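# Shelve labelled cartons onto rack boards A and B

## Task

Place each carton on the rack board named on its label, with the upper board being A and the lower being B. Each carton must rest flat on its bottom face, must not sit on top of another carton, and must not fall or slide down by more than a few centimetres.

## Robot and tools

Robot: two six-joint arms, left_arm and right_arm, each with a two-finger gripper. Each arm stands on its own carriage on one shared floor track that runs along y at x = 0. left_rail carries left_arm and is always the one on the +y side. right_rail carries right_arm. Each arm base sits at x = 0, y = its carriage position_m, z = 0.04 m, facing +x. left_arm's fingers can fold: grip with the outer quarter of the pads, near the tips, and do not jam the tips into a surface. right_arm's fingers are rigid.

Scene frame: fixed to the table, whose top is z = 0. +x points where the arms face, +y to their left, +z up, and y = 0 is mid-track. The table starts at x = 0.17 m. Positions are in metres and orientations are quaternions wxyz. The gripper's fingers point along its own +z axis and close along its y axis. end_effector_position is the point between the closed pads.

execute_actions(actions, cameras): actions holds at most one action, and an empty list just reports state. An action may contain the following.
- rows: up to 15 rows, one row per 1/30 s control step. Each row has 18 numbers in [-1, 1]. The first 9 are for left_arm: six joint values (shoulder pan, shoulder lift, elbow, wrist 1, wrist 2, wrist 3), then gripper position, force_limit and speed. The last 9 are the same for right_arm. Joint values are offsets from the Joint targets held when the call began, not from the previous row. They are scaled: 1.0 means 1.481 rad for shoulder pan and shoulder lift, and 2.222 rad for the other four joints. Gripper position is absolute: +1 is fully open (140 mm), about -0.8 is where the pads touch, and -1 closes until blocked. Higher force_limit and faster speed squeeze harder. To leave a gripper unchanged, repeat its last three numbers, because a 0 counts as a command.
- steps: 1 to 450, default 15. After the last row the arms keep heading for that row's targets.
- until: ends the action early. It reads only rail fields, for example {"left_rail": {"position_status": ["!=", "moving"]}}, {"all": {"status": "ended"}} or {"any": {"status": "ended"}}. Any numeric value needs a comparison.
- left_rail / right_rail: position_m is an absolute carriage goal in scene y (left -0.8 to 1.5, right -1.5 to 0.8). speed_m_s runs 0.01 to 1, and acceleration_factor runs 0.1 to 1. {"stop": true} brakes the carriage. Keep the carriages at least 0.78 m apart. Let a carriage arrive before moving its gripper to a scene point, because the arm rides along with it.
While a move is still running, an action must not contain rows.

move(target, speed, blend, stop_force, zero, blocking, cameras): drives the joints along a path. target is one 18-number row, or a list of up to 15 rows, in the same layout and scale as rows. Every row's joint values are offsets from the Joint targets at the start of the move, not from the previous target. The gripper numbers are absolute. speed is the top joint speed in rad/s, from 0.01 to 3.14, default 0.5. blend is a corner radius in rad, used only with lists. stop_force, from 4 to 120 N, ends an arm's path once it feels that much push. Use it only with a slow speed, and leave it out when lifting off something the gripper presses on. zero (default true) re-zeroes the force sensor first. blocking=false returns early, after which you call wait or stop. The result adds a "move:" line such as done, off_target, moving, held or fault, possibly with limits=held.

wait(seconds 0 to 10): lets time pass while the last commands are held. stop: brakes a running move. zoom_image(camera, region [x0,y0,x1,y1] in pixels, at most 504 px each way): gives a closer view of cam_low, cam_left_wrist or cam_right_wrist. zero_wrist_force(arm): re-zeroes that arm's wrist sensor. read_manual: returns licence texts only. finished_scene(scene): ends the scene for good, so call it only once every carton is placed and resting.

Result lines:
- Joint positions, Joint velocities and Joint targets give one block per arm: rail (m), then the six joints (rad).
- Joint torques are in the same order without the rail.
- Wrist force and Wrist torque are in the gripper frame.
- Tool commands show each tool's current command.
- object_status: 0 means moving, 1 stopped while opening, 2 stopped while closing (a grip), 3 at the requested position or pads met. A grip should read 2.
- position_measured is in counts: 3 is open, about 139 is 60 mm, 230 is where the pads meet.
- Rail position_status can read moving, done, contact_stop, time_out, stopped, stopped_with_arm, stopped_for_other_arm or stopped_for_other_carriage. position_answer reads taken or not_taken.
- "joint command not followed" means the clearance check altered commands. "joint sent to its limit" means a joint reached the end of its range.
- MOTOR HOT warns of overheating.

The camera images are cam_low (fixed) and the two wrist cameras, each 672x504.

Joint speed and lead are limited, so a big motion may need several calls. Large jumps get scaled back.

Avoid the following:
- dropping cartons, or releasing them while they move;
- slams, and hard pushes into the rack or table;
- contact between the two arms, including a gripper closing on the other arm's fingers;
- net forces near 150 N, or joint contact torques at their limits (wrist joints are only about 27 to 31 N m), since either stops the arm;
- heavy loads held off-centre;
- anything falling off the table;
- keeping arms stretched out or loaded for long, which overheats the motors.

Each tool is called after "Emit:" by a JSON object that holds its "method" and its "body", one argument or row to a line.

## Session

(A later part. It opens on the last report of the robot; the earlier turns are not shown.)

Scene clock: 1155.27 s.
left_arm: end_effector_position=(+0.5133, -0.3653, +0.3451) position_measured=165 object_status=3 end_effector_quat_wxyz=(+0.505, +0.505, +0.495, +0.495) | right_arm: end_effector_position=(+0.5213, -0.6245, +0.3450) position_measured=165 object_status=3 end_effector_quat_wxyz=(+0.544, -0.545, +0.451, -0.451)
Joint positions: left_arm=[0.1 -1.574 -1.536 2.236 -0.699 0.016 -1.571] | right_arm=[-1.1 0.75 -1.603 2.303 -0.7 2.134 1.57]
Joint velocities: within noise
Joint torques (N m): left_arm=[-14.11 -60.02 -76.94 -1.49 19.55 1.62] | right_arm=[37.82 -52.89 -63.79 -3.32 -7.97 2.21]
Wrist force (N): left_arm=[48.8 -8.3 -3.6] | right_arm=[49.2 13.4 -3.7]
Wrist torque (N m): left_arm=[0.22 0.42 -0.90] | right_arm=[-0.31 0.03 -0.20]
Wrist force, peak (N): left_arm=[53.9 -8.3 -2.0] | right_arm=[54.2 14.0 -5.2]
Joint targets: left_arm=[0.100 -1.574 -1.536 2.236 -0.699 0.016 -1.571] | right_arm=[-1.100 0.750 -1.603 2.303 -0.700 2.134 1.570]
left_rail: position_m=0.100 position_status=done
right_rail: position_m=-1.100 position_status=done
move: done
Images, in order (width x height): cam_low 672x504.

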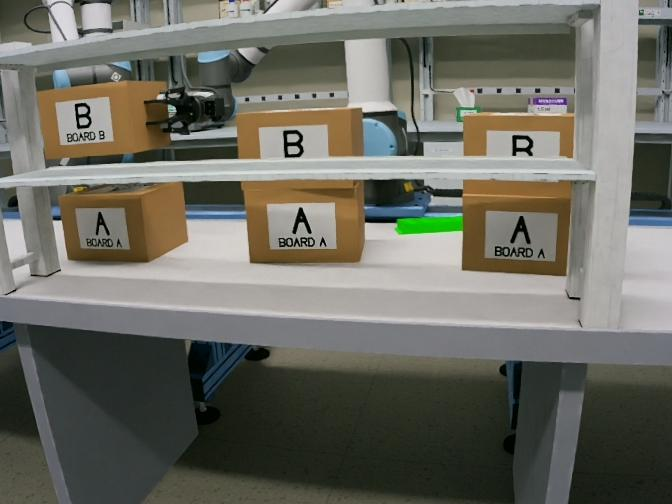

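Emit:
{"method": "execute_actions", "body": {
  "actions": [],
  "cameras": ["cam_left_wrist","cam_right_wrist"]
}}

Scene clock: 1177.10 s.
left_arm: end_effector_position=(+0.5133, -0.3653, +0.3451) position_measured=165 object_status=3 end_effector_quat_wxyz=(+0.505, +0.505, +0.495, +0.495) | right_arm: end_effector_position=(+0.5213, -0.6245, +0.3451) position_measured=165 object_status=3 end_effector_quat_wxyz=(+0.544, -0.545, +0.451, -0.451)
Joint positions: left_arm=[0.1 -1.574 -1.536 2.236 -0.699 0.016 -1.571] | right_arm=[-1.1 0.75 -1.603 2.303 -0.7 2.134 1.57]
Joint velocities: within noise
Joint torques (N m): left_arm=[-12.1 -57.86 -72.64 -1.52 24.35 1.48] | right_arm=[31.57 -50.86 -57.96 -4.53 -7.98 2.06]
Wrist force (N): left_arm=[49.3 -7.8 -3.3] | right_arm=[49.5 12.7 -3.9]
Wrist torque (N m): left_arm=[0.28 0.39 -0.90] | right_arm=[-0.34 -0.01 -0.17]
Wrist force, peak (N): left_arm=[49.6 -8.1 -3.1] | right_arm=[49.8 13.9 -3.7]
Joint targets: left_arm=[0.100 -1.574 -1.536 2.236 -0.699 0.016 -1.571] | right_arm=[-1.100 0.750 -1.603 2.303 -0.700 2.134 1.570]
Tool commands: left_gripper/position=-0.286 left_gripper/force_limit=+1.0 left_gripper/speed=+0.0 right_gripper/position=-0.286 right_gripper/force_limit=+1.0 right_gripper/speed=+0.0
left_rail: position_m=0.100 position_status=done
right_rail: position_m=-1.100 position_status=done
camera_calibration:
cam_left_wrist: T_world_to_cam=[[-0.0181616, -0.0023292, 0.999832, -0.32759], [-0.356199, -0.93437, -0.00864691, -0.159363], [0.934234, -0.356296, 0.01614, -0.432424], [0, 0, 0, 1]] pos_world=[0.34127, -0.303738, 0.333136]
cam_right_wrist: T_world_to_cam=[[-0.0167165, 0.0189885, -0.99968, 0.372532], [-0.481505, 0.876095, 0.0246928, 0.791404], [0.876284, 0.481764, -0.0055022, 0.022097], [0, 0, 0, 1]] pos_world=[0.367929, -0.711064, 0.352992]
Images, in order (width x height): cam_left_wrist 672x504, cam_right_wrist 672x504.

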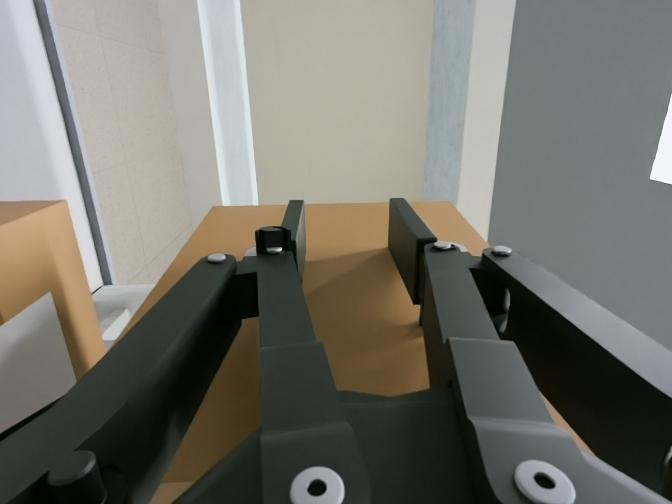

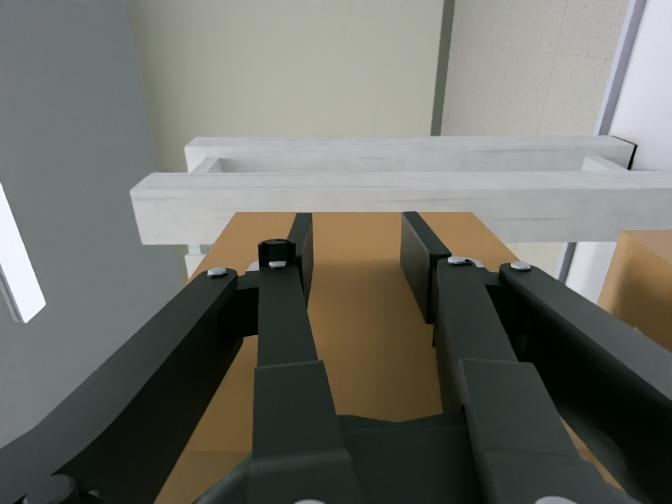

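Emit:
{"method": "move", "body": {
  "target": [
    [0.05504,-0.0044,0.00303,-0.00009,0.03949,0,-0.286,1,0, -0.01359,0.03879,-0.02577,-0.00009,-0.00626,0,-0.286,1,0],
    [0.11248,-0.00459,0.00319,-0.00013,0.08057,0,-0.286,1,0, -0.02523,0.07657,-0.05283,0.0018,-0.01122,0,-0.286,1,0],
    [0.17141,-0.00076,0.00054,-0.00004,0.12265,0,-0.286,1,0, -0.03521,0.1135,-0.08118,0.00552,-0.01506,0,-0.286,1,0],
    [0.23094,0.0069,-0.00486,0.00026,0.16513,0,-0.286,1,0, -0.0438,0.14976,-0.11078,0.01096,-0.01798,0,-0.286,1,0],
    [0.29011,0.01828,-0.013,0.00081,0.20737,0,-0.286,1,0, -0.05136,0.1855,-0.14158,0.01794,-0.02022,0,-0.286,1,0],
    [0.3482,0.0329,-0.02373,0.0018,0.2489,0,-0.286,1,0, -0.05799,0.22091,-0.17365,0.02641,-0.02184,0,-0.286,1,0],
    [0.40444,0.05037,-0.03694,0.00337,0.28918,0,-0.286,1,0, -0.06385,0.25617,-0.20703,0.03629,-0.02295,0,-0.286,1,0],
    [0.45804,0.07032,-0.05253,0.00566,0.3277,0,-0.286,1,0, -0.0691,0.29146,-0.24178,0.04751,-0.02365,0,-0.286,1,0]
  ],
  "speed": 0.12,
  "blend": 0.03
}}

Scene clock: 1217.30 s.
left_arm: end_effector_position=(+0.6148, -0.3170, +0.3451) position_measured=165 object_status=3 end_effector_quat_wxyz=(+0.509, +0.509, +0.491, +0.491) | right_arm: end_effector_position=(+0.6096, -0.5809, +0.3445) position_measured=165 object_status=3 end_effector_quat_wxyz=(+0.540, -0.541, +0.456, -0.456)
Joint positions: left_arm=[0.1 -1.339 -1.539 2.238 -0.699 0.268 -1.571] | right_arm=[-1.1 0.705 -1.46 2.152 -0.691 2.105 1.57]
Joint velocities: within noise
Joint torques (N m): left_arm=[-24.29 -14.16 -78.46 -4.5 33.26 1.59] | right_arm=[4.85 -50.91 -54.95 -5.29 -9.02 0.35]
Wrist force (N): left_arm=[80.0 -4.8 -35.6] | right_arm=[45.6 6.3 -41.2]
Wrist torque (N m): left_arm=[-1.22 -3.18 -2.74] | right_arm=[0.50 0.37 0.45]
Wrist force, peak (N): left_arm=[86.5 -4.5 -36.6] | right_arm=[79.2 -0.8 -69.6]
Joint targets: left_arm=[0.100 -1.339 -1.539 2.238 -0.699 0.268 -1.571] | right_arm=[-1.100 0.705 -1.460 2.152 -0.691 2.105 1.570]
Tool commands: left_gripper/position=-0.286 left_gripper/force_limit=+1.0 left_gripper/speed=+0.0 right_gripper/position=-0.286275 right_gripper/force_limit=+1.0 right_gripper/speed=+0.003922
TORQUE FAULT: the external load on joint 6 (wrist 2) of the right arm reached its load limit, and that arm stopped for 10 seconds. A torque fault puts only its own arm into a fault stop. That arm's remaining commands of this call were not run. That arm's target is now where it stood when the stop ended, not its last command. That arm keeps its grip as last carried out and accepts commands again: back off and push less far. That arm stops again whenever a joint's load reaches its limit.
left_rail: position_m=0.100 position_status=done
right_rail: position_m=-1.100 position_status=done
move: fault (right_arm), off_target (left_arm; braked at the fault stop of right_arm); path passed 2 of 8 targets; left_arm: the wrist 2 is farthest, 0.476 rad from its target; right_arm: the elbow is farthest, 0.386 rad from its target
camera_calibration:
cam_left_wrist: T_world_to_cam=[[-0.0179762, -0.0020001, 0.999836, -0.325606], [-0.372342, -0.928056, -0.0085509, -0.0661381], [0.927922, -0.372435, 0.0159382, -0.511261], [0, 0, 0, 1]] pos_world=[0.443931, -0.252443, 0.333136]
cam_right_wrist: T_world_to_cam=[[-0.0175266, 0.0182323, -0.99968, 0.372562], [-0.46604, 0.88443, 0.0243011, 0.791291], [0.88459, 0.466317, -0.00700408, -0.089843], [0, 0, 0, 1]] pos_world=[0.454777, -0.664739, 0.352584]

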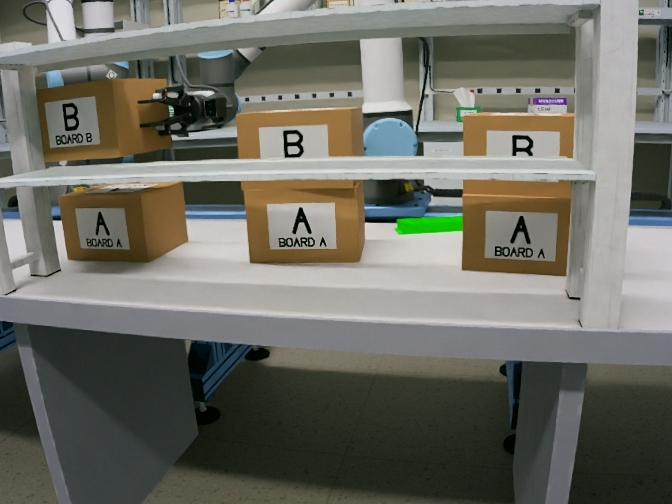

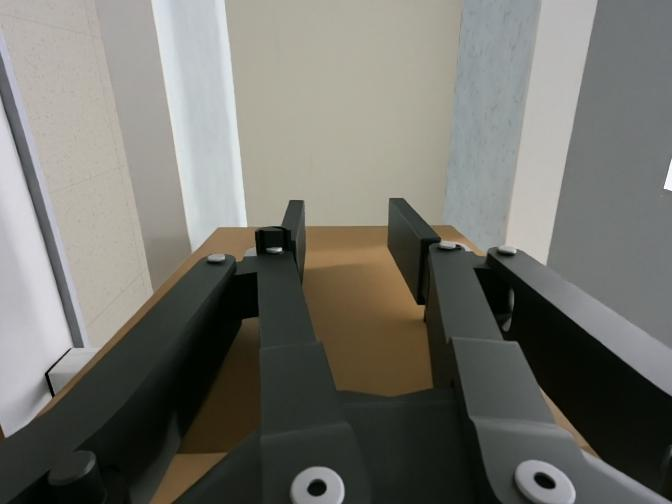

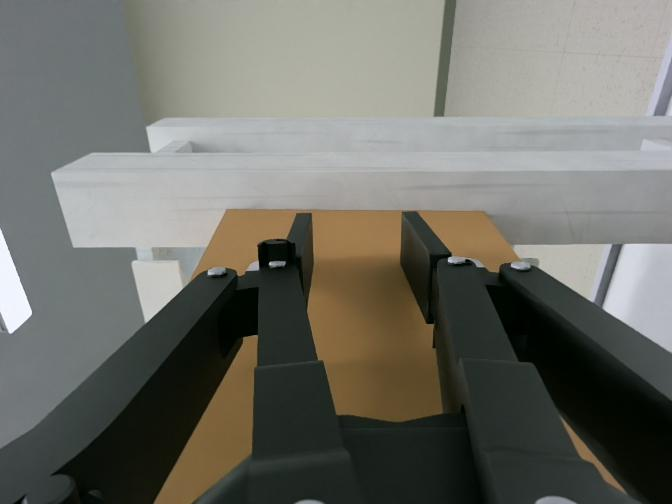

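Emit:
{"method": "move", "body": {
  "target": [-0.06918,-0.00323,0.00272,0,-0.04928,0,-0.286,1,0, 0.01014,-0.03457,0.02587,-0.00328,0.00404,0,-0.286,1,0],
  "speed": 0.06
}}

Scene clock: 1258.43 s.
left_arm: end_effector_position=(+0.5806, -0.3333, +0.3447) position_measured=165 object_status=3 end_effector_quat_wxyz=(+0.507, +0.508, +0.492, +0.492) | right_arm: end_effector_position=(+0.5878, -0.5970, +0.3441) position_measured=165 object_status=3 end_effector_quat_wxyz=(+0.538, -0.539, +0.458, -0.458)
Joint positions: left_arm=[0.1 -1.421 -1.543 2.243 -0.699 0.181 -1.571] | right_arm=[-1.1 0.714 -1.495 2.193 -0.696 2.125 1.57]
Joint velocities: within noise
Joint torques (N m): left_arm=[-20.31 -53.08 -71.39 -5.53 10.66 2.06] | right_arm=[34.34 -46.66 -49.39 -5.94 -5.87 0.5]
Wrist force (N): left_arm=[38.5 -7.1 -12.5] | right_arm=[40.8 13.3 7.3]
Wrist torque (N m): left_arm=[-0.64 -1.39 -1.27] | right_arm=[-0.96 0.79 0.18]
Wrist force, peak (N): left_arm=[82.6 -4.4 -36.0] | right_arm=[75.8 19.1 10.5]
Joint targets: left_arm=[0.100 -1.421 -1.543 2.243 -0.699 0.181 -1.571] | right_arm=[-1.100 0.714 -1.495 2.193 -0.696 2.125 1.570]
Tool commands: left_gripper/position=-0.286 left_gripper/force_limit=+1.0 left_gripper/speed=+0.0 right_gripper/position=-0.286275 right_gripper/force_limit=+1.0 right_gripper/speed=+0.003922
TORQUE FAULT: the external load on joint 6 (wrist 2) of the right arm reached its load limit, and that arm stopped for 10 seconds. A torque fault puts only its own arm into a fault stop. That arm's remaining commands of this call were not run. Before the stop ended, the hold on joint 6 (wrist 2) of that arm was turned back by 0.7 degrees, the way its load pushed it. That arm's target is now where it stood when the stop ended, not its last command. That arm keeps its grip as last carried out and accepts commands again: back off and push less far. That arm stops again whenever a joint's load reaches its limit.
left_rail: position_m=0.100 position_status=done
right_rail: position_m=-1.100 position_status=done
move: fault (right_arm), off_target (left_arm; braked at the fault stop of right_arm); left_arm: the wrist 2 is farthest, 0.023 rad from its target; right_arm: the elbow is farthest, 0.017 rad from its target
camera_calibration:
cam_left_wrist: T_world_to_cam=[[-0.0179306, -0.00308311, 0.999834, -0.326271], [-0.367111, -0.930129, -0.00945175, -0.0974731], [0.930004, -0.367219, 0.0155459, -0.48492], [0, 0, 0, 1]] pos_world=[0.409344, -0.26974, 0.332834]
cam_right_wrist: T_world_to_cam=[[-0.0176609, 0.0181308, -0.99968, 0.37222], [-0.457466, 0.888898, 0.0242035, 0.793088], [0.889052, 0.457747, -0.00740453, -0.0706576], [0, 0, 0, 1]] pos_world=[0.432203, -0.67938, 0.352382]

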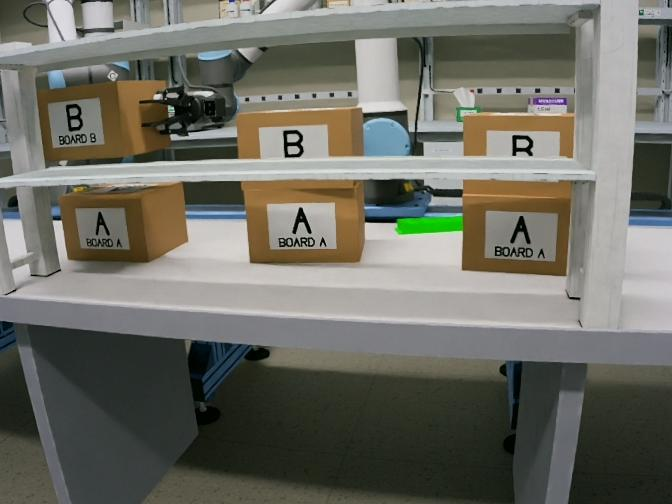

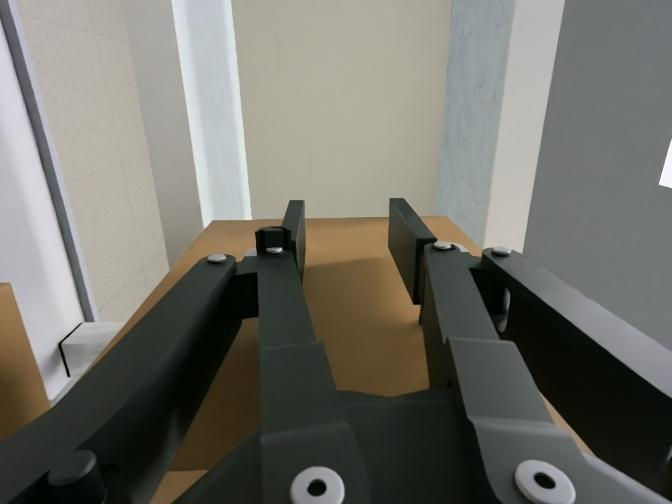

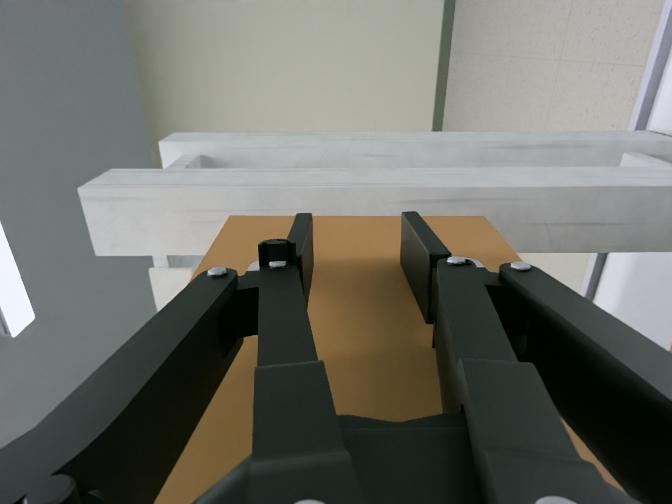

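Emit:
{"method": "move", "body": {
  "target": [
    [-0.03577,0.00293,-0.00203,0.00008,-0.02384,0,-0.286,1,0, 0.00518,-0.0267,0.0192,-0.0014,0.00345,0,-0.286,1,0],
    [-0.07027,0.00754,-0.00527,0.00024,-0.04684,0,-0.286,1,0, 0.01095,-0.05407,0.03783,-0.00179,0.0073,0,-0.286,1,0],
    [-0.07027,0.05231,0.01158,-0.04644,-0.04684,0,-0.286,1,0, 0.01095,-0.00739,0.0553,-0.05037,0.0073,0,-0.286,1,0]
  ],
  "speed": 0.08,
  "blend": 0.01
}}

Scene clock: 1414.07 s.
left_arm: end_effector_position=(+0.5357, -0.3630, +0.2986) position_measured=165 object_status=3 end_effector_quat_wxyz=(+0.507, +0.508, +0.492, +0.493) | right_arm: end_effector_position=(+0.5429, -0.6267, +0.2981) position_measured=165 object_status=3 end_effector_quat_wxyz=(+0.538, -0.539, +0.458, -0.458)
Joint positions: left_arm=[0.1 -1.525 -1.465 2.269 -0.802 0.077 -1.571] | right_arm=[-1.1 0.731 -1.507 2.316 -0.807 2.141 1.57]
Joint velocities: within noise
Joint torques (N m): left_arm=[-29.23 -21.96 -48.32 -7.29 7.1 2.1] | right_arm=[37.06 -39.58 -37.87 -14.11 -8.71 0.18]
Wrist force (N): left_arm=[39.1 -7.1 -12.8] | right_arm=[40.7 13.1 8.0]
Wrist torque (N m): left_arm=[-0.62 -1.38 -1.32] | right_arm=[-1.05 1.01 0.17]
Wrist force, peak (N): left_arm=[45.7 -7.2 -14.3] | right_arm=[48.0 14.7 9.2]
Joint targets: left_arm=[0.100 -1.525 -1.465 2.269 -0.802 0.077 -1.571] | right_arm=[-1.100 0.730 -1.506 2.316 -0.807 2.141 1.570]
left_rail: position_m=0.100 position_status=done
right_rail: position_m=-1.100 position_status=done
move: done
camera_calibration:
cam_left_wrist: T_world_to_cam=[[-0.0181533, -0.00310088, 0.99983, -0.280898], [-0.367106, -0.93013, -0.00955004, -0.141991], [0.930002, -0.367217, 0.0157466, -0.453407], [0, 0, 0, 1]] pos_world=[0.364444, -0.29944, 0.286634]
cam_right_wrist: T_world_to_cam=[[-0.0175718, 0.0181761, -0.99968, 0.325877], [-0.457468, 0.888896, 0.024203, 0.799975], [0.889052, 0.457747, -0.00730453, -0.017562], [0, 0, 0, 1]] pos_world=[0.387303, -0.70898, 0.306283]

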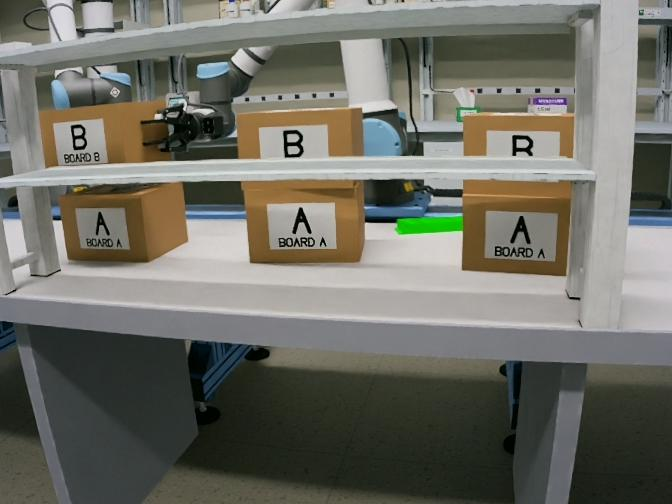

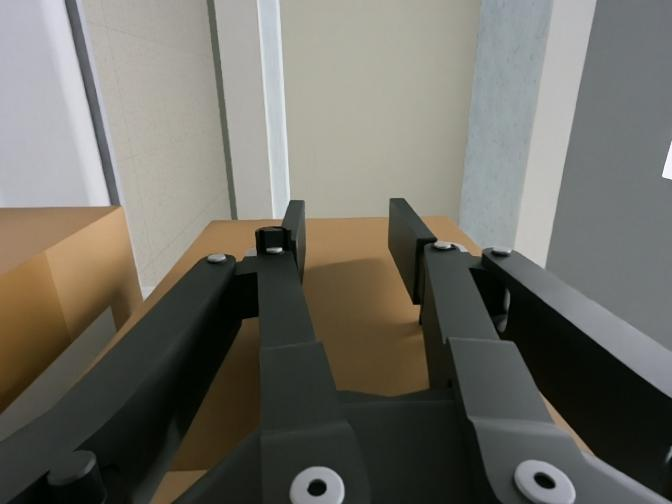

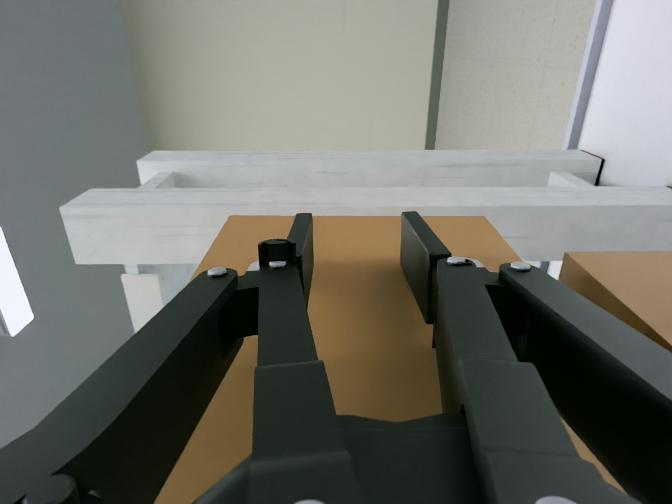

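Emit:
{"method": "move", "body": {
  "target": [0,0.0573,0.0155,-0.0537,0,0,-0.286,1,0, 0,0.0605,0.0161,-0.0564,0,0,-0.286,1,0],
  "speed": 0.04,
  "stop_force": 8,
  "cameras": ["cam_low"]
}}

Scene clock: 1426.00 s.
left_arm: end_effector_position=(+0.5357, -0.3626, +0.2465) position_measured=165 object_status=3 end_effector_quat_wxyz=(+0.507, +0.508, +0.492, +0.493) | right_arm: end_effector_position=(+0.5429, -0.6266, +0.2508) position_measured=165 object_status=3 end_effector_quat_wxyz=(+0.538, -0.539, +0.458, -0.458)
Joint positions: left_arm=[0.1 -1.525 -1.38 2.303 -0.921 0.077 -1.571] | right_arm=[-1.1 0.73 -1.425 2.348 -0.921 2.141 1.57]
Joint velocities: within noise
Joint torques (N m): left_arm=[-4.66 -23.65 -41.39 -6.66 9.99 2.63] | right_arm=[23.32 -61 -45.63 -2.14 -16 0.11]
Wrist force (N): left_arm=[37.7 0.4 -10.4] | right_arm=[39.4 6.3 7.1]
Wrist torque (N m): left_arm=[-0.31 -1.29 -1.56] | right_arm=[-0.53 0.91 0.06]
Wrist force, peak (N): left_arm=[46.0 -7.1 -14.7] | right_arm=[48.3 15.0 8.8]
Joint targets: left_arm=[0.100 -1.525 -1.380 2.303 -0.921 0.077 -1.571] | right_arm=[-1.100 0.730 -1.425 2.348 -0.921 2.141 1.570]
left_rail: position_m=0.100 position_status=done
right_rail: position_m=-1.100 position_status=done
move: contact (right_arm); right_arm: the wrist 1 is farthest, 0.011 rad from its target
Images, in order (width x height): cam_low 672x504.

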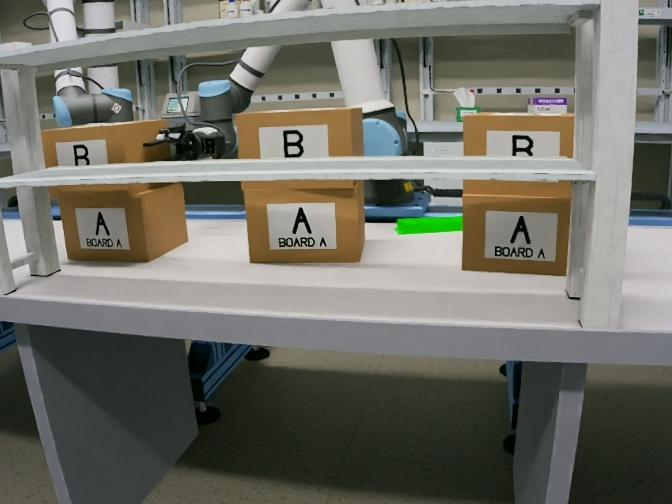

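Emit:
{"method": "move", "body": {
  "target": [
    [-0.0042,-0.028,0.0248,-0.0061,-0.0028,0,-0.286,1,0, -0.0411,-0.0263,0.0211,-0.0035,-0.0274,0,-0.286,1,0],
    [0.0053,-0.2871,-0.0658,0.2563,0.0035,0,-0.286,1,0, -0.0411,-0.2435,-0.0927,0.2541,-0.0274,0,-0.286,1,0]
  ],
  "speed": [0.06, 0.5],
  "cameras": ["cam_low"]
}}

Emit:
{"method": "execute_actions", "body": {
  "actions": [
    {"left_rail": {"position_m": 0.6}, "steps": 200, "until": {"left_rail": {"position_status": ["!=", "moving"]}}}
  ],
  "cameras": []
}}

Emit:
{"method": "execute_actions", "body": {
  "actions": [
    {"right_rail": {"position_m": -0.6}, "steps": 200, "until": {"right_rail": {"position_status": ["!=", "moving"]}}}
  ]
}}

Emit:
{"method": "zoom_image", "body": {
  "camera": "cam_low",
  "region": [200, 80, 400, 280]
}}

Scene clock: 1460.27 s.
left_arm: end_effector_position=(+0.5356, -0.2946, +0.4997) position_measured=165 object_status=3 end_effector_quat_wxyz=(+0.508, +0.508, +0.492, +0.492) | right_arm: end_effector_position=(+0.5456, -0.6578, +0.5000) position_measured=165 object_status=3 end_effector_quat_wxyz=(+0.538, -0.538, +0.458, -0.459)
Joint positions: left_arm=[0.1 -1.517 -1.805 2.157 -0.352 0.085 -1.571] | right_arm=[-1.1 0.67 -1.786 2.142 -0.357 2.08 1.57]
Joint velocities: within noise
Joint torques (N m): left_arm=[11.43 -45.19 -57.45 3.06 2.4 2.41] | right_arm=[-14.05 -36.34 -49.23 0.85 -2.72 0.05]
Wrist force (N): left_arm=[0.0 0.1 -0.3] | right_arm=[-0.8 5.4 2.6]
Wrist torque (N m): left_arm=[0.09 0.13 -0.31] | right_arm=[0.53 -0.02 -0.38]
Wrist force, peak (N): left_arm=[38.0 0.8 -10.9] | right_arm=[39.9 7.0 7.6]
Joint targets: left_arm=[0.100 -1.517 -1.805 2.157 -0.352 0.085 -1.571] | right_arm=[-1.100 0.670 -1.786 2.142 -0.357 2.080 1.570]
left_rail: position_m=0.100 position_status=done
right_rail: position_m=-1.100 position_status=done
move: done
Images, in order (width x height): cam_low 672x504.

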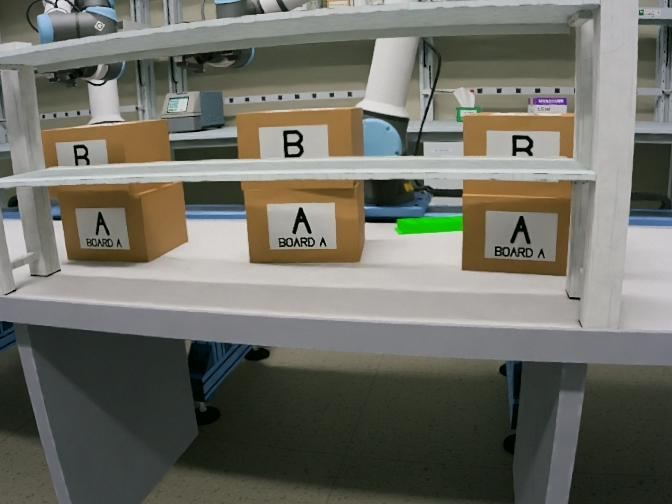

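Scene clock: 1462.27 s.
left_arm: end_effector_position=(+0.5356, +0.2053, +0.4999) position_measured=165 object_status=3 end_effector_quat_wxyz=(+0.508, +0.508, +0.492, +0.492) end_effector_velocity=(+0.000, +0.001, +0.000) end_effector_angular_velocity=(-0.001, +0.000, +0.001) | right_arm: end_effector_position=(+0.5456, -0.6578, +0.5001) position_measured=165 object_status=3 end_effector_quat_wxyz=(+0.538, -0.538, +0.458, -0.459)
Joint positions: left_arm=[0.6 -1.517 -1.806 2.157 -0.352 0.085 -1.571] | right_arm=[-1.1 0.67 -1.786 2.142 -0.357 2.08 1.57]
Joint velocities: left_arm=[0.001 0 0 -0.001 -0.001 -0.001 0.001] | right_arm=[within noise]
Joint torques (N m): left_arm=[-8.83 -7.75 -44.9 -1.09 -2.04 2.56] | right_arm=[-14.13 -37.57 -45.58 0.57 -2.46 0.23]
Wrist force (N): left_arm=[0.1 -0.2 -0.1] | right_arm=[-1.0 5.8 2.8]
Wrist torque (N m): left_arm=[0.06 0.09 -0.31] | right_arm=[0.60 0.03 -0.37]
Wrist force, peak (N): left_arm=[1.6 0.3 -0.1] | right_arm=[-1.0 5.9 2.7]
Joint targets: left_arm=[0.600 -1.517 -1.805 2.157 -0.352 0.085 -1.571] | right_arm=[-1.100 0.670 -1.786 2.142 -0.357 2.080 1.570]
Tool commands: left_gripper/position=-0.286 left_gripper/force_limit=+1.0 left_gripper/speed=+0.0 right_gripper/position=-0.286 right_gripper/force_limit=+1.0 right_gripper/speed=+0.0
left_rail: position_m=0.600 position_status=done
right_rail: position_m=-1.100 position_status=done
No camera images: "cameras" was empty.

Scene clock: 1464.27 s.
left_arm: end_effector_position=(+0.5356, +0.2054, +0.4998) position_measured=165 object_status=3 end_effector_quat_wxyz=(+0.508, +0.508, +0.492, +0.492) | right_arm: end_effector_position=(+0.5456, -0.1579, +0.5001) position_measured=165 object_status=3 end_effector_quat_wxyz=(+0.538, -0.538, +0.458, -0.459) end_effector_velocity=(+0.000, +0.000, +0.002) end_effector_angular_velocity=(+0.002, -0.003, -0.001)
Joint positions: left_arm=[0.6 -1.517 -1.805 2.157 -0.352 0.085 -1.571] | right_arm=[-0.6 0.67 -1.786 2.142 -0.357 2.08 1.57]
Joint velocities: left_arm=[within noise] | right_arm=[0.001 -0.001 -0.002 0 -0.001 0 0]
Joint torques (N m): left_arm=[-14.85 -2.86 -35.55 -1.15 -1.84 2.56] | right_arm=[-12.77 -18.27 -42.09 0.17 -2.15 0.03]
Wrist force (N): left_arm=[0.2 0.0 -0.2] | right_arm=[-0.8 5.7 2.8]
Wrist torque (N m): left_arm=[0.06 0.08 -0.31] | right_arm=[0.60 0.00 -0.37]
Wrist force, peak (N): left_arm=[0.1 0.1 -0.5] | right_arm=[-2.2 5.9 2.9]
Joint targets: left_arm=[0.600 -1.517 -1.805 2.157 -0.352 0.085 -1.571] | right_arm=[-0.600 0.670 -1.786 2.142 -0.357 2.080 1.570]
Tool commands: left_gripper/position=-0.286 left_gripper/force_limit=+1.0 left_gripper/speed=+0.0 right_gripper/position=-0.286 right_gripper/force_limit=+1.0 right_gripper/speed=+0.0
left_rail: position_m=0.600 position_status=done
right_rail: position_m=-0.600 position_status=done
camera_calibration:
cam_left_wrist: T_world_to_cam=[[-0.0182193, -0.00113494, 0.999833, -0.480714], [-0.367025, -0.930179, -0.00774393, 0.387679], [0.930033, -0.367105, 0.0165307, -0.248179], [0, 0, 0, 1]] pos_world=[0.364344, 0.268958, 0.487738]
cam_right_wrist: T_world_to_cam=[[-0.0159268, 0.0195729, -0.999682, 0.518745], [-0.45751, 0.888861, 0.0246921, 0.379416], [0.889062, 0.457758, -0.00520192, -0.234019], [0, 0, 0, 1]] pos_world=[0.389905, -0.240278, 0.507994]

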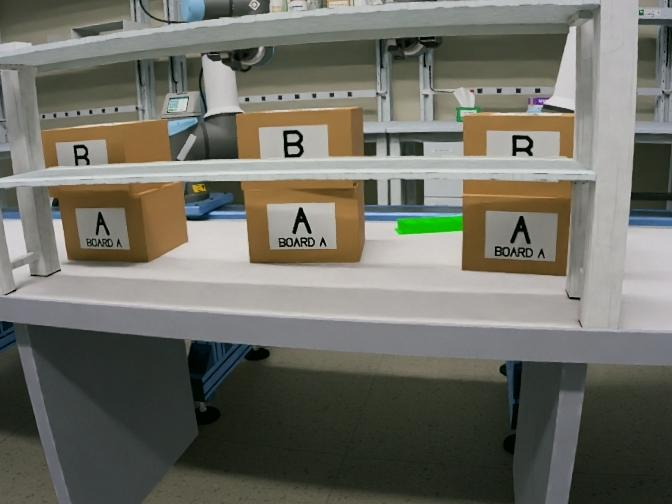

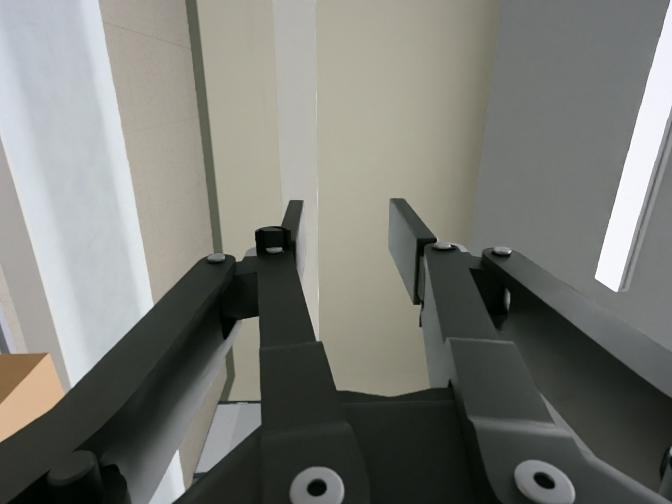

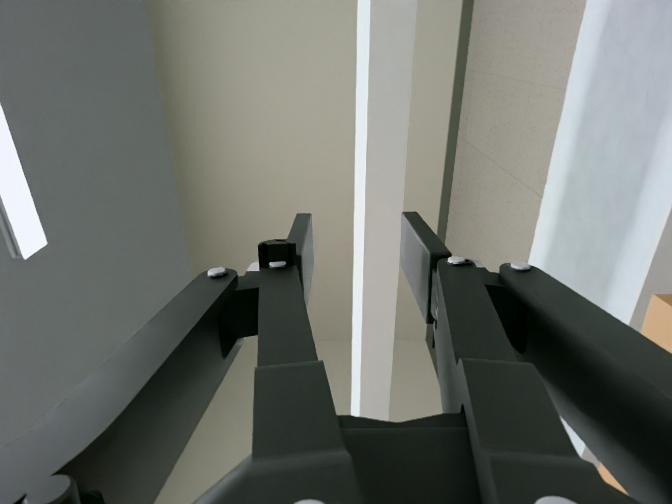

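Scaled by 2.520.

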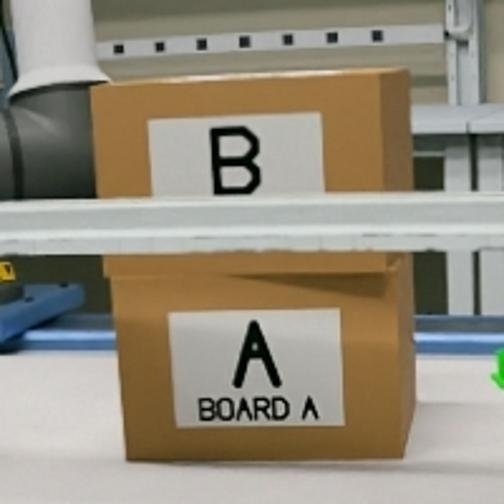

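Emit:
{"method": "zero_wrist_force", "body": {
  "arm": "left_arm"
}}

Emit:
{"method": "zero_wrist_force", "body": {
  "arm": "right_arm"
}}

Emit:
{"method": "move", "body": {
  "target": [-0.05679,0.25074,0.09251,-0.25964,-0.04483,0,-0.286,1,0, 0.0015,0.19811,0.1309,-0.2625,-0.01215,0,-0.286,1,0],
  "speed": 0.45,
  "cameras": ["cam_left_wrist","cam_right_wrist"]
}}

Emit:
{"method": "move", "body": {
  "target": [0.00623,0.03347,-0.02868,0.00637,0.00415,0,-0.286,1,0, 0.04812,0.03182,-0.02507,0.00386,0.03207,0,-0.286,1,0],
  "speed": 0.035,
  "stop_force": 5,
  "cameras": ["cam_left_wrist","cam_right_wrist"]
}}

Wrist force sensor zeroed.

Wrist force sensor zeroed.

Scene clock: 1506.87 s.
left_arm: end_effector_position=(+0.5018, +0.1639, +0.2502) position_measured=165 object_status=3 end_effector_quat_wxyz=(+0.504, +0.504, +0.496, +0.496) | right_arm: end_effector_position=(+0.5272, -0.1601, +0.2497) position_measured=165 object_status=3 end_effector_quat_wxyz=(+0.545, -0.545, +0.450, -0.451)
Joint positions: left_arm=[0.6 -1.601 -1.434 2.363 -0.928 -0.015 -1.571] | right_arm=[-0.6 0.672 -1.493 2.433 -0.94 2.053 1.57]
Joint velocities: within noise
Joint torques (N m): left_arm=[-13.17 -22.13 -17.9 -3.17 -2.57 2.79] | right_arm=[12.29 -25.83 -19.18 -7.07 -3.11 -0.07]
Wrist force (N, zeroed by zero_wrist_force): left_arm=[-0.2 0.1 0.1] | right_arm=[-0.4 -0.1 -0.4]
Wrist torque (N m, zeroed by zero_wrist_force): left_arm=[0.00 0.04 0.01] | right_arm=[-0.04 0.10 0.06]
Wrist force, peak (N, zeroed by zero_wrist_force): left_arm=[1.5 1.7 -0.1] | right_arm=[0.3 -2.2 -0.4]
Joint targets: left_arm=[0.600 -1.601 -1.434 2.363 -0.929 -0.015 -1.571] | right_arm=[-0.600 0.672 -1.492 2.433 -0.940 2.053 1.570]
left_rail: position_m=0.600 position_status=done
right_rail: position_m=-0.600 position_status=done
move: done
camera_calibration:
cam_left_wrist: T_world_to_cam=[[-0.0182016, -0.0014161, 0.999833, -0.231781], [-0.352605, -0.93574, -0.00774438, 0.328374], [0.935595, -0.352688, 0.0165327, -0.233019], [0, 0, 0, 1]] pos_world=[0.329579, 0.224762, 0.238138]
cam_right_wrist: T_world_to_cam=[[-0.0174098, 0.0184835, -0.999678, 0.268781], [-0.483292, 0.875114, 0.0245972, 0.390536], [0.875286, 0.483564, -0.0063026, -0.206333], [0, 0, 0, 1]] pos_world=[0.374023, -0.246957, 0.257788]
Images, in order (width x height): cam_left_wrist 672x504, cam_right_wrist 672x504.

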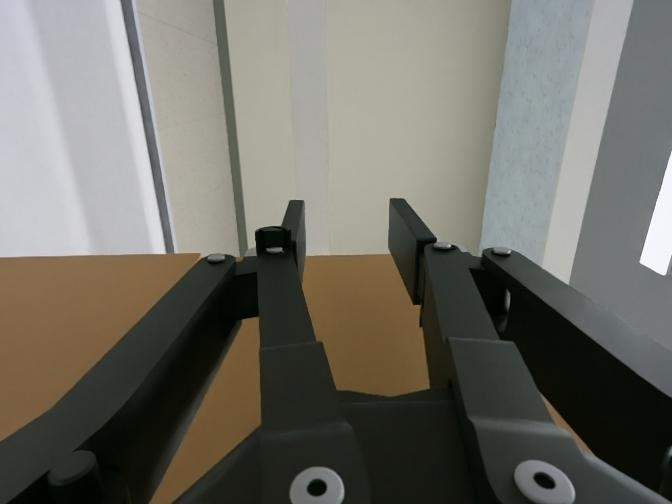

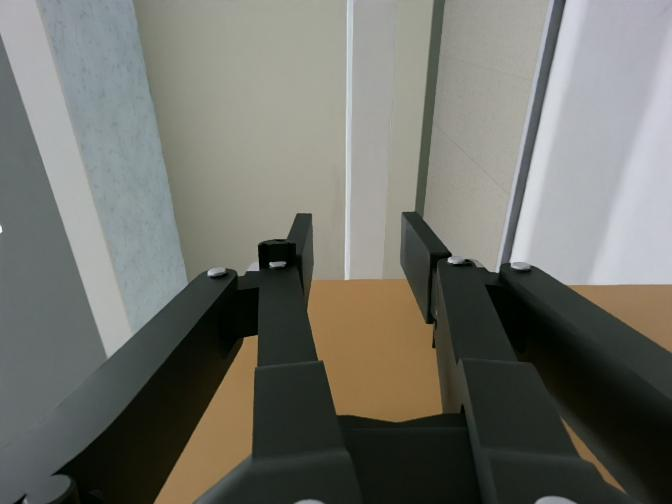

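Scene clock: 1509.67 s.
left_arm: end_effector_position=(+0.5043, +0.1366, +0.2502) position_measured=165 object_status=3 end_effector_quat_wxyz=(+0.504, +0.504, +0.496, +0.496) | right_arm: end_effector_position=(+0.5250, -0.1332, +0.2497) position_measured=165 object_status=3 end_effector_quat_wxyz=(+0.545, -0.545, +0.450, -0.451)
Joint positions: left_arm=[0.6 -1.594 -1.395 2.313 -0.918 -0.007 -1.571] | right_arm=[-0.6 0.727 -1.456 2.39 -0.933 2.108 1.57]
Joint velocities: within noise
Joint torques (N m): left_arm=[-15.81 -67.22 -20.69 -0.82 -0.59 2.53] | right_arm=[-14.41 -52.62 -20.25 -5.77 -4.48 0.23]
Wrist force (N, zeroed by zero_wrist_force): left_arm=[1.9 -1.0 -0.4] | right_arm=[4.3 -1.1 -1.0]
Wrist torque (N m, zeroed by zero_wrist_force): left_arm=[-0.07 -0.02 -0.05] | right_arm=[0.16 -0.02 0.15]
Wrist force, peak (N, zeroed by zero_wrist_force): left_arm=[12.4 1.8 -4.8] | right_arm=[10.9 0.6 0.1]
Joint targets: left_arm=[0.600 -1.594 -1.395 2.313 -0.918 -0.007 -1.571] | right_arm=[-0.600 0.727 -1.456 2.390 -0.933 2.108 1.570]
left_rail: position_m=0.600 position_status=done
right_rail: position_m=-0.600 position_status=done
move: contact (left_arm, right_arm); left_arm: the elbow is farthest, 0.014 rad from its target; right_arm: the shoulder pan is farthest, 0.016 rad from its target
camera_calibration:
cam_left_wrist: T_world_to_cam=[[-0.0182376, -0.00150935, 0.999833, -0.231744], [-0.352603, -0.93574, -0.00784429, 0.303733], [0.935595, -0.352687, 0.0165334, -0.244987], [0, 0, 0, 1]] pos_world=[0.332079, 0.197462, 0.238138]
cam_right_wrist: T_world_to_cam=[[-0.0173619, 0.0183958, -0.99968, 0.268211], [-0.483293, 0.875116, 0.0244972, 0.366008], [0.875287, 0.483563, -0.00630312, -0.217503], [0, 0, 0, 1]] pos_world=[0.371923, -0.220057, 0.257788]
Images, in order (width x height): cam_left_wrist 672x504, cam_right_wrist 672x504.

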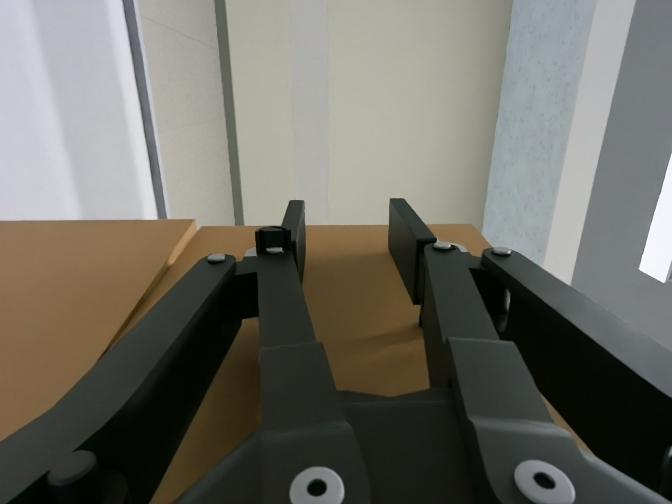

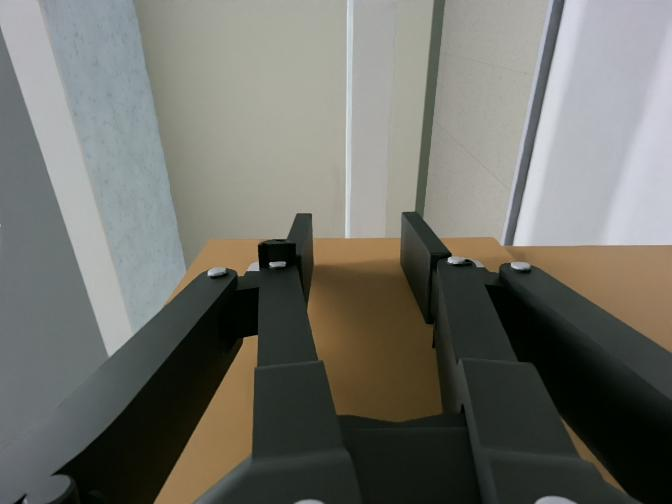

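Emit:
{"method": "move", "body": {
  "target": [
    [-0.001426,-0.007649,0.006556,-0.001458,-0.000951,0,-0.286,1,0,-0.010998,-0.007276,0.005732,-0.000882,-0.00733,0,-0.286,1,0],
    [-0.069617,-0.021334,0.018332,-0.004113,-0.046493,0,-0.286,1,0,0.032874,-0.034913,0.026997,-0.004177,0.02182,0,-0.286,1,0]
  ],
  "speed": [0.05,0.12],
  "cameras": ["cam_left_wrist","cam_right_wrist"]
}}

Scene clock: 1672.43 s.
left_arm: end_effector_position=(+0.4592, +0.1453, +0.2501) position_measured=165 object_status=3 end_effector_quat_wxyz=(+0.504, +0.504, +0.496, +0.496) | right_arm: end_effector_position=(+0.4801, -0.1490, +0.2501) position_measured=165 object_status=3 end_effector_quat_wxyz=(+0.545, -0.545, +0.450, -0.451)
Joint positions: left_arm=[0.6 -1.697 -1.427 2.354 -0.927 -0.111 -1.571] | right_arm=[-0.6 0.776 -1.508 2.45 -0.942 2.157 1.57]
Joint velocities: within noise
Joint torques (N m): left_arm=[-18.35 -66.44 -17.81 -1.35 -1.64 2.59] | right_arm=[12.56 -48.04 -19.13 -6.85 3.65 0.16]
Wrist force (N, zeroed by zero_wrist_force): left_arm=[-0.3 -0.3 0.0] | right_arm=[0.2 0.3 -0.3]
Wrist torque (N m, zeroed by zero_wrist_force): left_arm=[-0.08 0.05 0.01] | right_arm=[0.08 0.00 0.08]
Wrist force, peak (N, zeroed by zero_wrist_force): left_arm=[2.3 -1.4 -0.6] | right_arm=[4.4 -2.2 -1.5]
Joint targets: left_arm=[0.600 -1.697 -1.427 2.354 -0.927 -0.111 -1.571] | right_arm=[-0.600 0.776 -1.508 2.450 -0.942 2.157 1.570]
left_rail: position_m=0.600 position_status=done
right_rail: position_m=-0.600 position_status=done
move: done
camera_calibration:
cam_left_wrist: T_world_to_cam=[[-0.0182366, -0.00151319, 0.999833, -0.232453], [-0.352395, -0.935819, -0.00784387, 0.295928], [0.935674, -0.352479, 0.0165329, -0.199787], [0, 0, 0, 1]] pos_world=[0.28698, 0.206162, 0.238038]
cam_right_wrist: T_world_to_cam=[[-0.0165827, 0.0190482, -0.999681, 0.267726], [-0.483431, 0.875034, 0.0246923, 0.358107], [0.875225, 0.483687, -0.00530192, -0.170772], [0, 0, 0, 1]] pos_world=[0.327024, -0.235855, 0.257893]
Images, in order (width x height): cam_left_wrist 672x504, cam_right_wrist 672x504.

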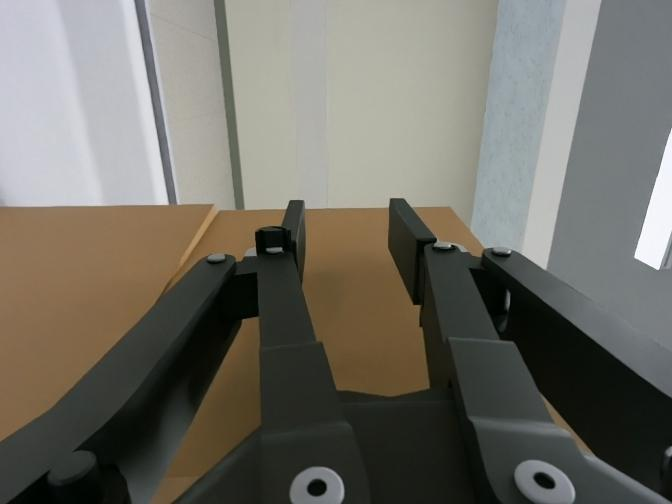

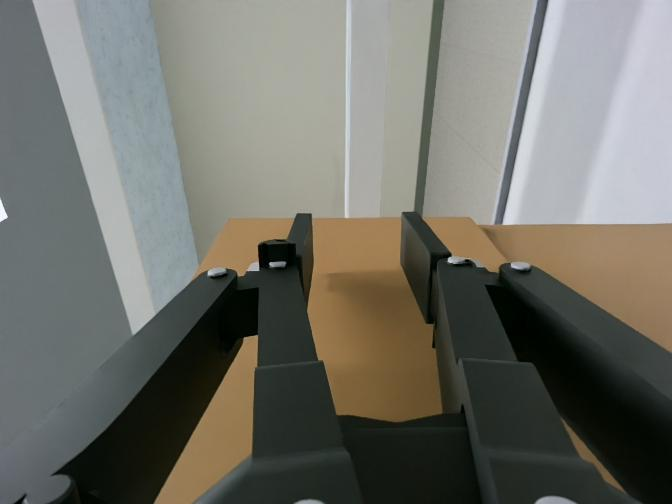

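Emit:
{"method": "move", "body": {
  "target": [0.012178,0.038669,-0.033598,0.007824,0.008117,0,-0.286,1,0,0.051368,0.039271,-0.030537,0.004362,0.034238,0,-0.286,1,0],
  "speed": 0.035,
  "stop_force": 5,
  "cameras": ["cam_left_wrist","cam_right_wrist"]
}}

Scene clock: 1730.10 s.
left_arm: end_effector_position=(+0.4601, +0.1332, +0.2503) position_measured=165 object_status=3 end_effector_quat_wxyz=(+0.504, +0.504, +0.496, +0.496) | right_arm: end_effector_position=(+0.4795, -0.1365, +0.2503) position_measured=165 object_status=3 end_effector_quat_wxyz=(+0.545, -0.545, +0.450, -0.451)
Joint positions: left_arm=[0.6 -1.691 -1.409 2.331 -0.921 -0.105 -1.571] | right_arm=[-0.6 0.8 -1.489 2.428 -0.939 2.181 1.57]
Joint velocities: within noise
Joint torques (N m): left_arm=[-16.7 -65.66 -18.52 -1.19 -1.84 2.67] | right_arm=[-11.51 -48.72 -19.15 -5.62 -4.82 0.09]
Wrist force (N, zeroed by zero_wrist_force): left_arm=[-0.1 -0.3 0.0] | right_arm=[5.3 -0.9 2.2]
Wrist torque (N m, zeroed by zero_wrist_force): left_arm=[-0.08 0.01 0.01] | right_arm=[-0.01 0.18 0.23]
Wrist force, peak (N, zeroed by zero_wrist_force): left_arm=[9.1 1.1 -4.8] | right_arm=[12.7 -0.7 -0.4]
Joint targets: left_arm=[0.600 -1.691 -1.409 2.331 -0.921 -0.105 -1.571] | right_arm=[-0.600 0.800 -1.489 2.428 -0.939 2.181 1.570]
left_rail: position_m=0.600 position_status=done
right_rail: position_m=-0.600 position_status=done
move: contact (left_arm, right_arm); left_arm: the elbow is farthest, 0.052 rad from its target; right_arm: the shoulder pan is farthest, 0.052 rad from its target
camera_calibration:
cam_left_wrist: T_world_to_cam=[[-0.0182377, -0.00151598, 0.999833, -0.232654], [-0.352394, -0.935819, -0.00784686, 0.284924], [0.935674, -0.352479, 0.0165329, -0.204897], [0, 0, 0, 1]] pos_world=[0.28788, 0.194062, 0.238238]
cam_right_wrist: T_world_to_cam=[[-0.0165827, 0.0190482, -0.999681, 0.267777], [-0.483431, 0.875034, 0.0246923, 0.346823], [0.875225, 0.483687, -0.00530192, -0.176204], [0, 0, 0, 1]] pos_world=[0.326324, -0.223355, 0.258193]
Images, in order (width x height): cam_left_wrist 672x504, cam_right_wrist 672x504.

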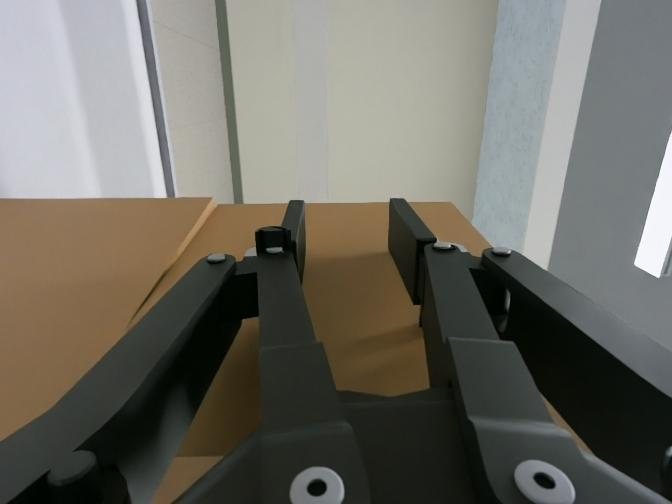

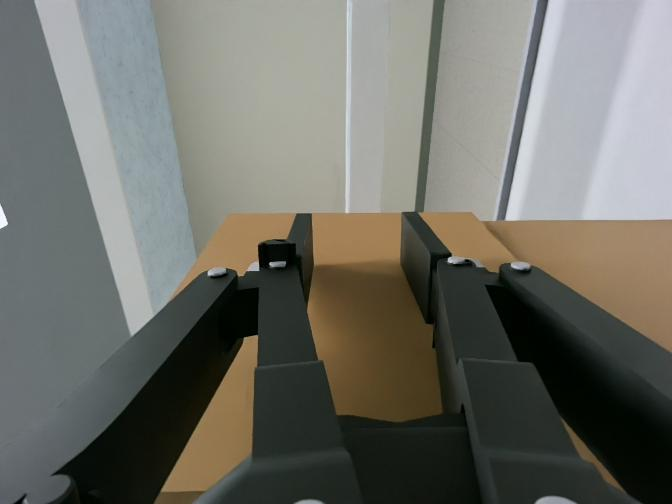

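Emit:
{"method": "move", "body": {
  "target": [0.000761,0.002417,-0.0021,0.00049,0.000508,0,-0.286,1,0,0.001926,0.001473,-0.001145,0.000163,0.001284,0,-0.286,1,0],
  "speed": 0.02,
  "cameras": []
}}

Scene clock: 1744.43 s.
left_arm: end_effector_position=(+0.4603, +0.1308, +0.2503) position_measured=165 object_status=3 end_effector_quat_wxyz=(+0.504, +0.504, +0.496, +0.496) | right_arm: end_effector_position=(+0.4794, -0.1352, +0.2503) position_measured=165 object_status=3 end_effector_quat_wxyz=(+0.545, -0.545, +0.450, -0.451)
Joint positions: left_arm=[0.6 -1.69 -1.406 2.327 -0.92 -0.104 -1.571] | right_arm=[-0.6 0.803 -1.487 2.426 -0.939 2.184 1.57]
Joint velocities: within noise
Joint torques (N m): left_arm=[5.3 -20.43 -55.37 0.84 11.82 2.9] | right_arm=[28.16 -26.73 -37.61 0.58 -1.57 0.12]
Wrist force (N, zeroed by zero_wrist_force): left_arm=[26.9 1.0 -10.9] | right_arm=[22.8 -2.0 2.4]
Wrist torque (N m, zeroed by zero_wrist_force): left_arm=[-0.32 -1.06 -0.80] | right_arm=[-0.04 0.49 0.56]
Wrist force, peak (N, zeroed by zero_wrist_force): left_arm=[26.9 1.0 -10.9] | right_arm=[22.8 -2.0 2.4]
Joint targets: left_arm=[0.600 -1.690 -1.406 2.326 -0.920 -0.104 -1.571] | right_arm=[-0.600 0.803 -1.487 2.426 -0.939 2.184 1.570]
left_rail: position_m=0.600 position_status=done
right_rail: position_m=-0.600 position_status=done
move: done
No camera images: "cameras" was empty.

Emit:
{"method": "move", "body": {
  "target": [-0.000715,-0.005154,0.004478,-0.001045,0.007624,0,-0.286,1,0,0.009172,0.006305,-0.004904,0.000697,0.014214,0,-0.286,1,0],
  "speed": 0.03,
  "cameras": []
}}

Scene clock: 1778.40 s.
left_arm: end_effector_position=(+0.4603, +0.1301, +0.2503) position_measured=165 object_status=3 end_effector_quat_wxyz=(+0.508, +0.508, +0.492, +0.492) | right_arm: end_effector_position=(+0.4794, -0.1345, +0.2503) position_measured=165 object_status=3 end_effector_quat_wxyz=(+0.541, -0.541, +0.455, -0.455)
Joint positions: left_arm=[0.6 -1.691 -1.414 2.336 -0.923 -0.087 -1.571] | right_arm=[-0.6 0.816 -1.478 2.415 -0.937 2.215 1.57]
Joint velocities: within noise
Joint torques (N m): left_arm=[-26.02 -61.49 -32.99 -5.95 14.47 2.64] | right_arm=[25.73 -22.33 -45.29 -0.09 -3.16 0.12]
Wrist force (N, zeroed by zero_wrist_force): left_arm=[25.9 3.8 -2.9] | right_arm=[31.0 -6.3 -9.8]
Wrist torque (N m, zeroed by zero_wrist_force): left_arm=[-0.10 0.60 -0.20] | right_arm=[0.02 -0.21 0.27]
Wrist force, peak (N, zeroed by zero_wrist_force): left_arm=[30.3 0.5 -12.0] | right_arm=[31.0 -6.3 -9.8]
Joint targets: left_arm=[0.600 -1.691 -1.414 2.336 -0.923 -0.087 -1.571] | right_arm=[-0.600 0.816 -1.478 2.415 -0.937 2.215 1.570]
left_rail: position_m=0.600 position_status=done
right_rail: position_m=-0.600 position_status=done
move: done
No camera images: "cameras" was empty.


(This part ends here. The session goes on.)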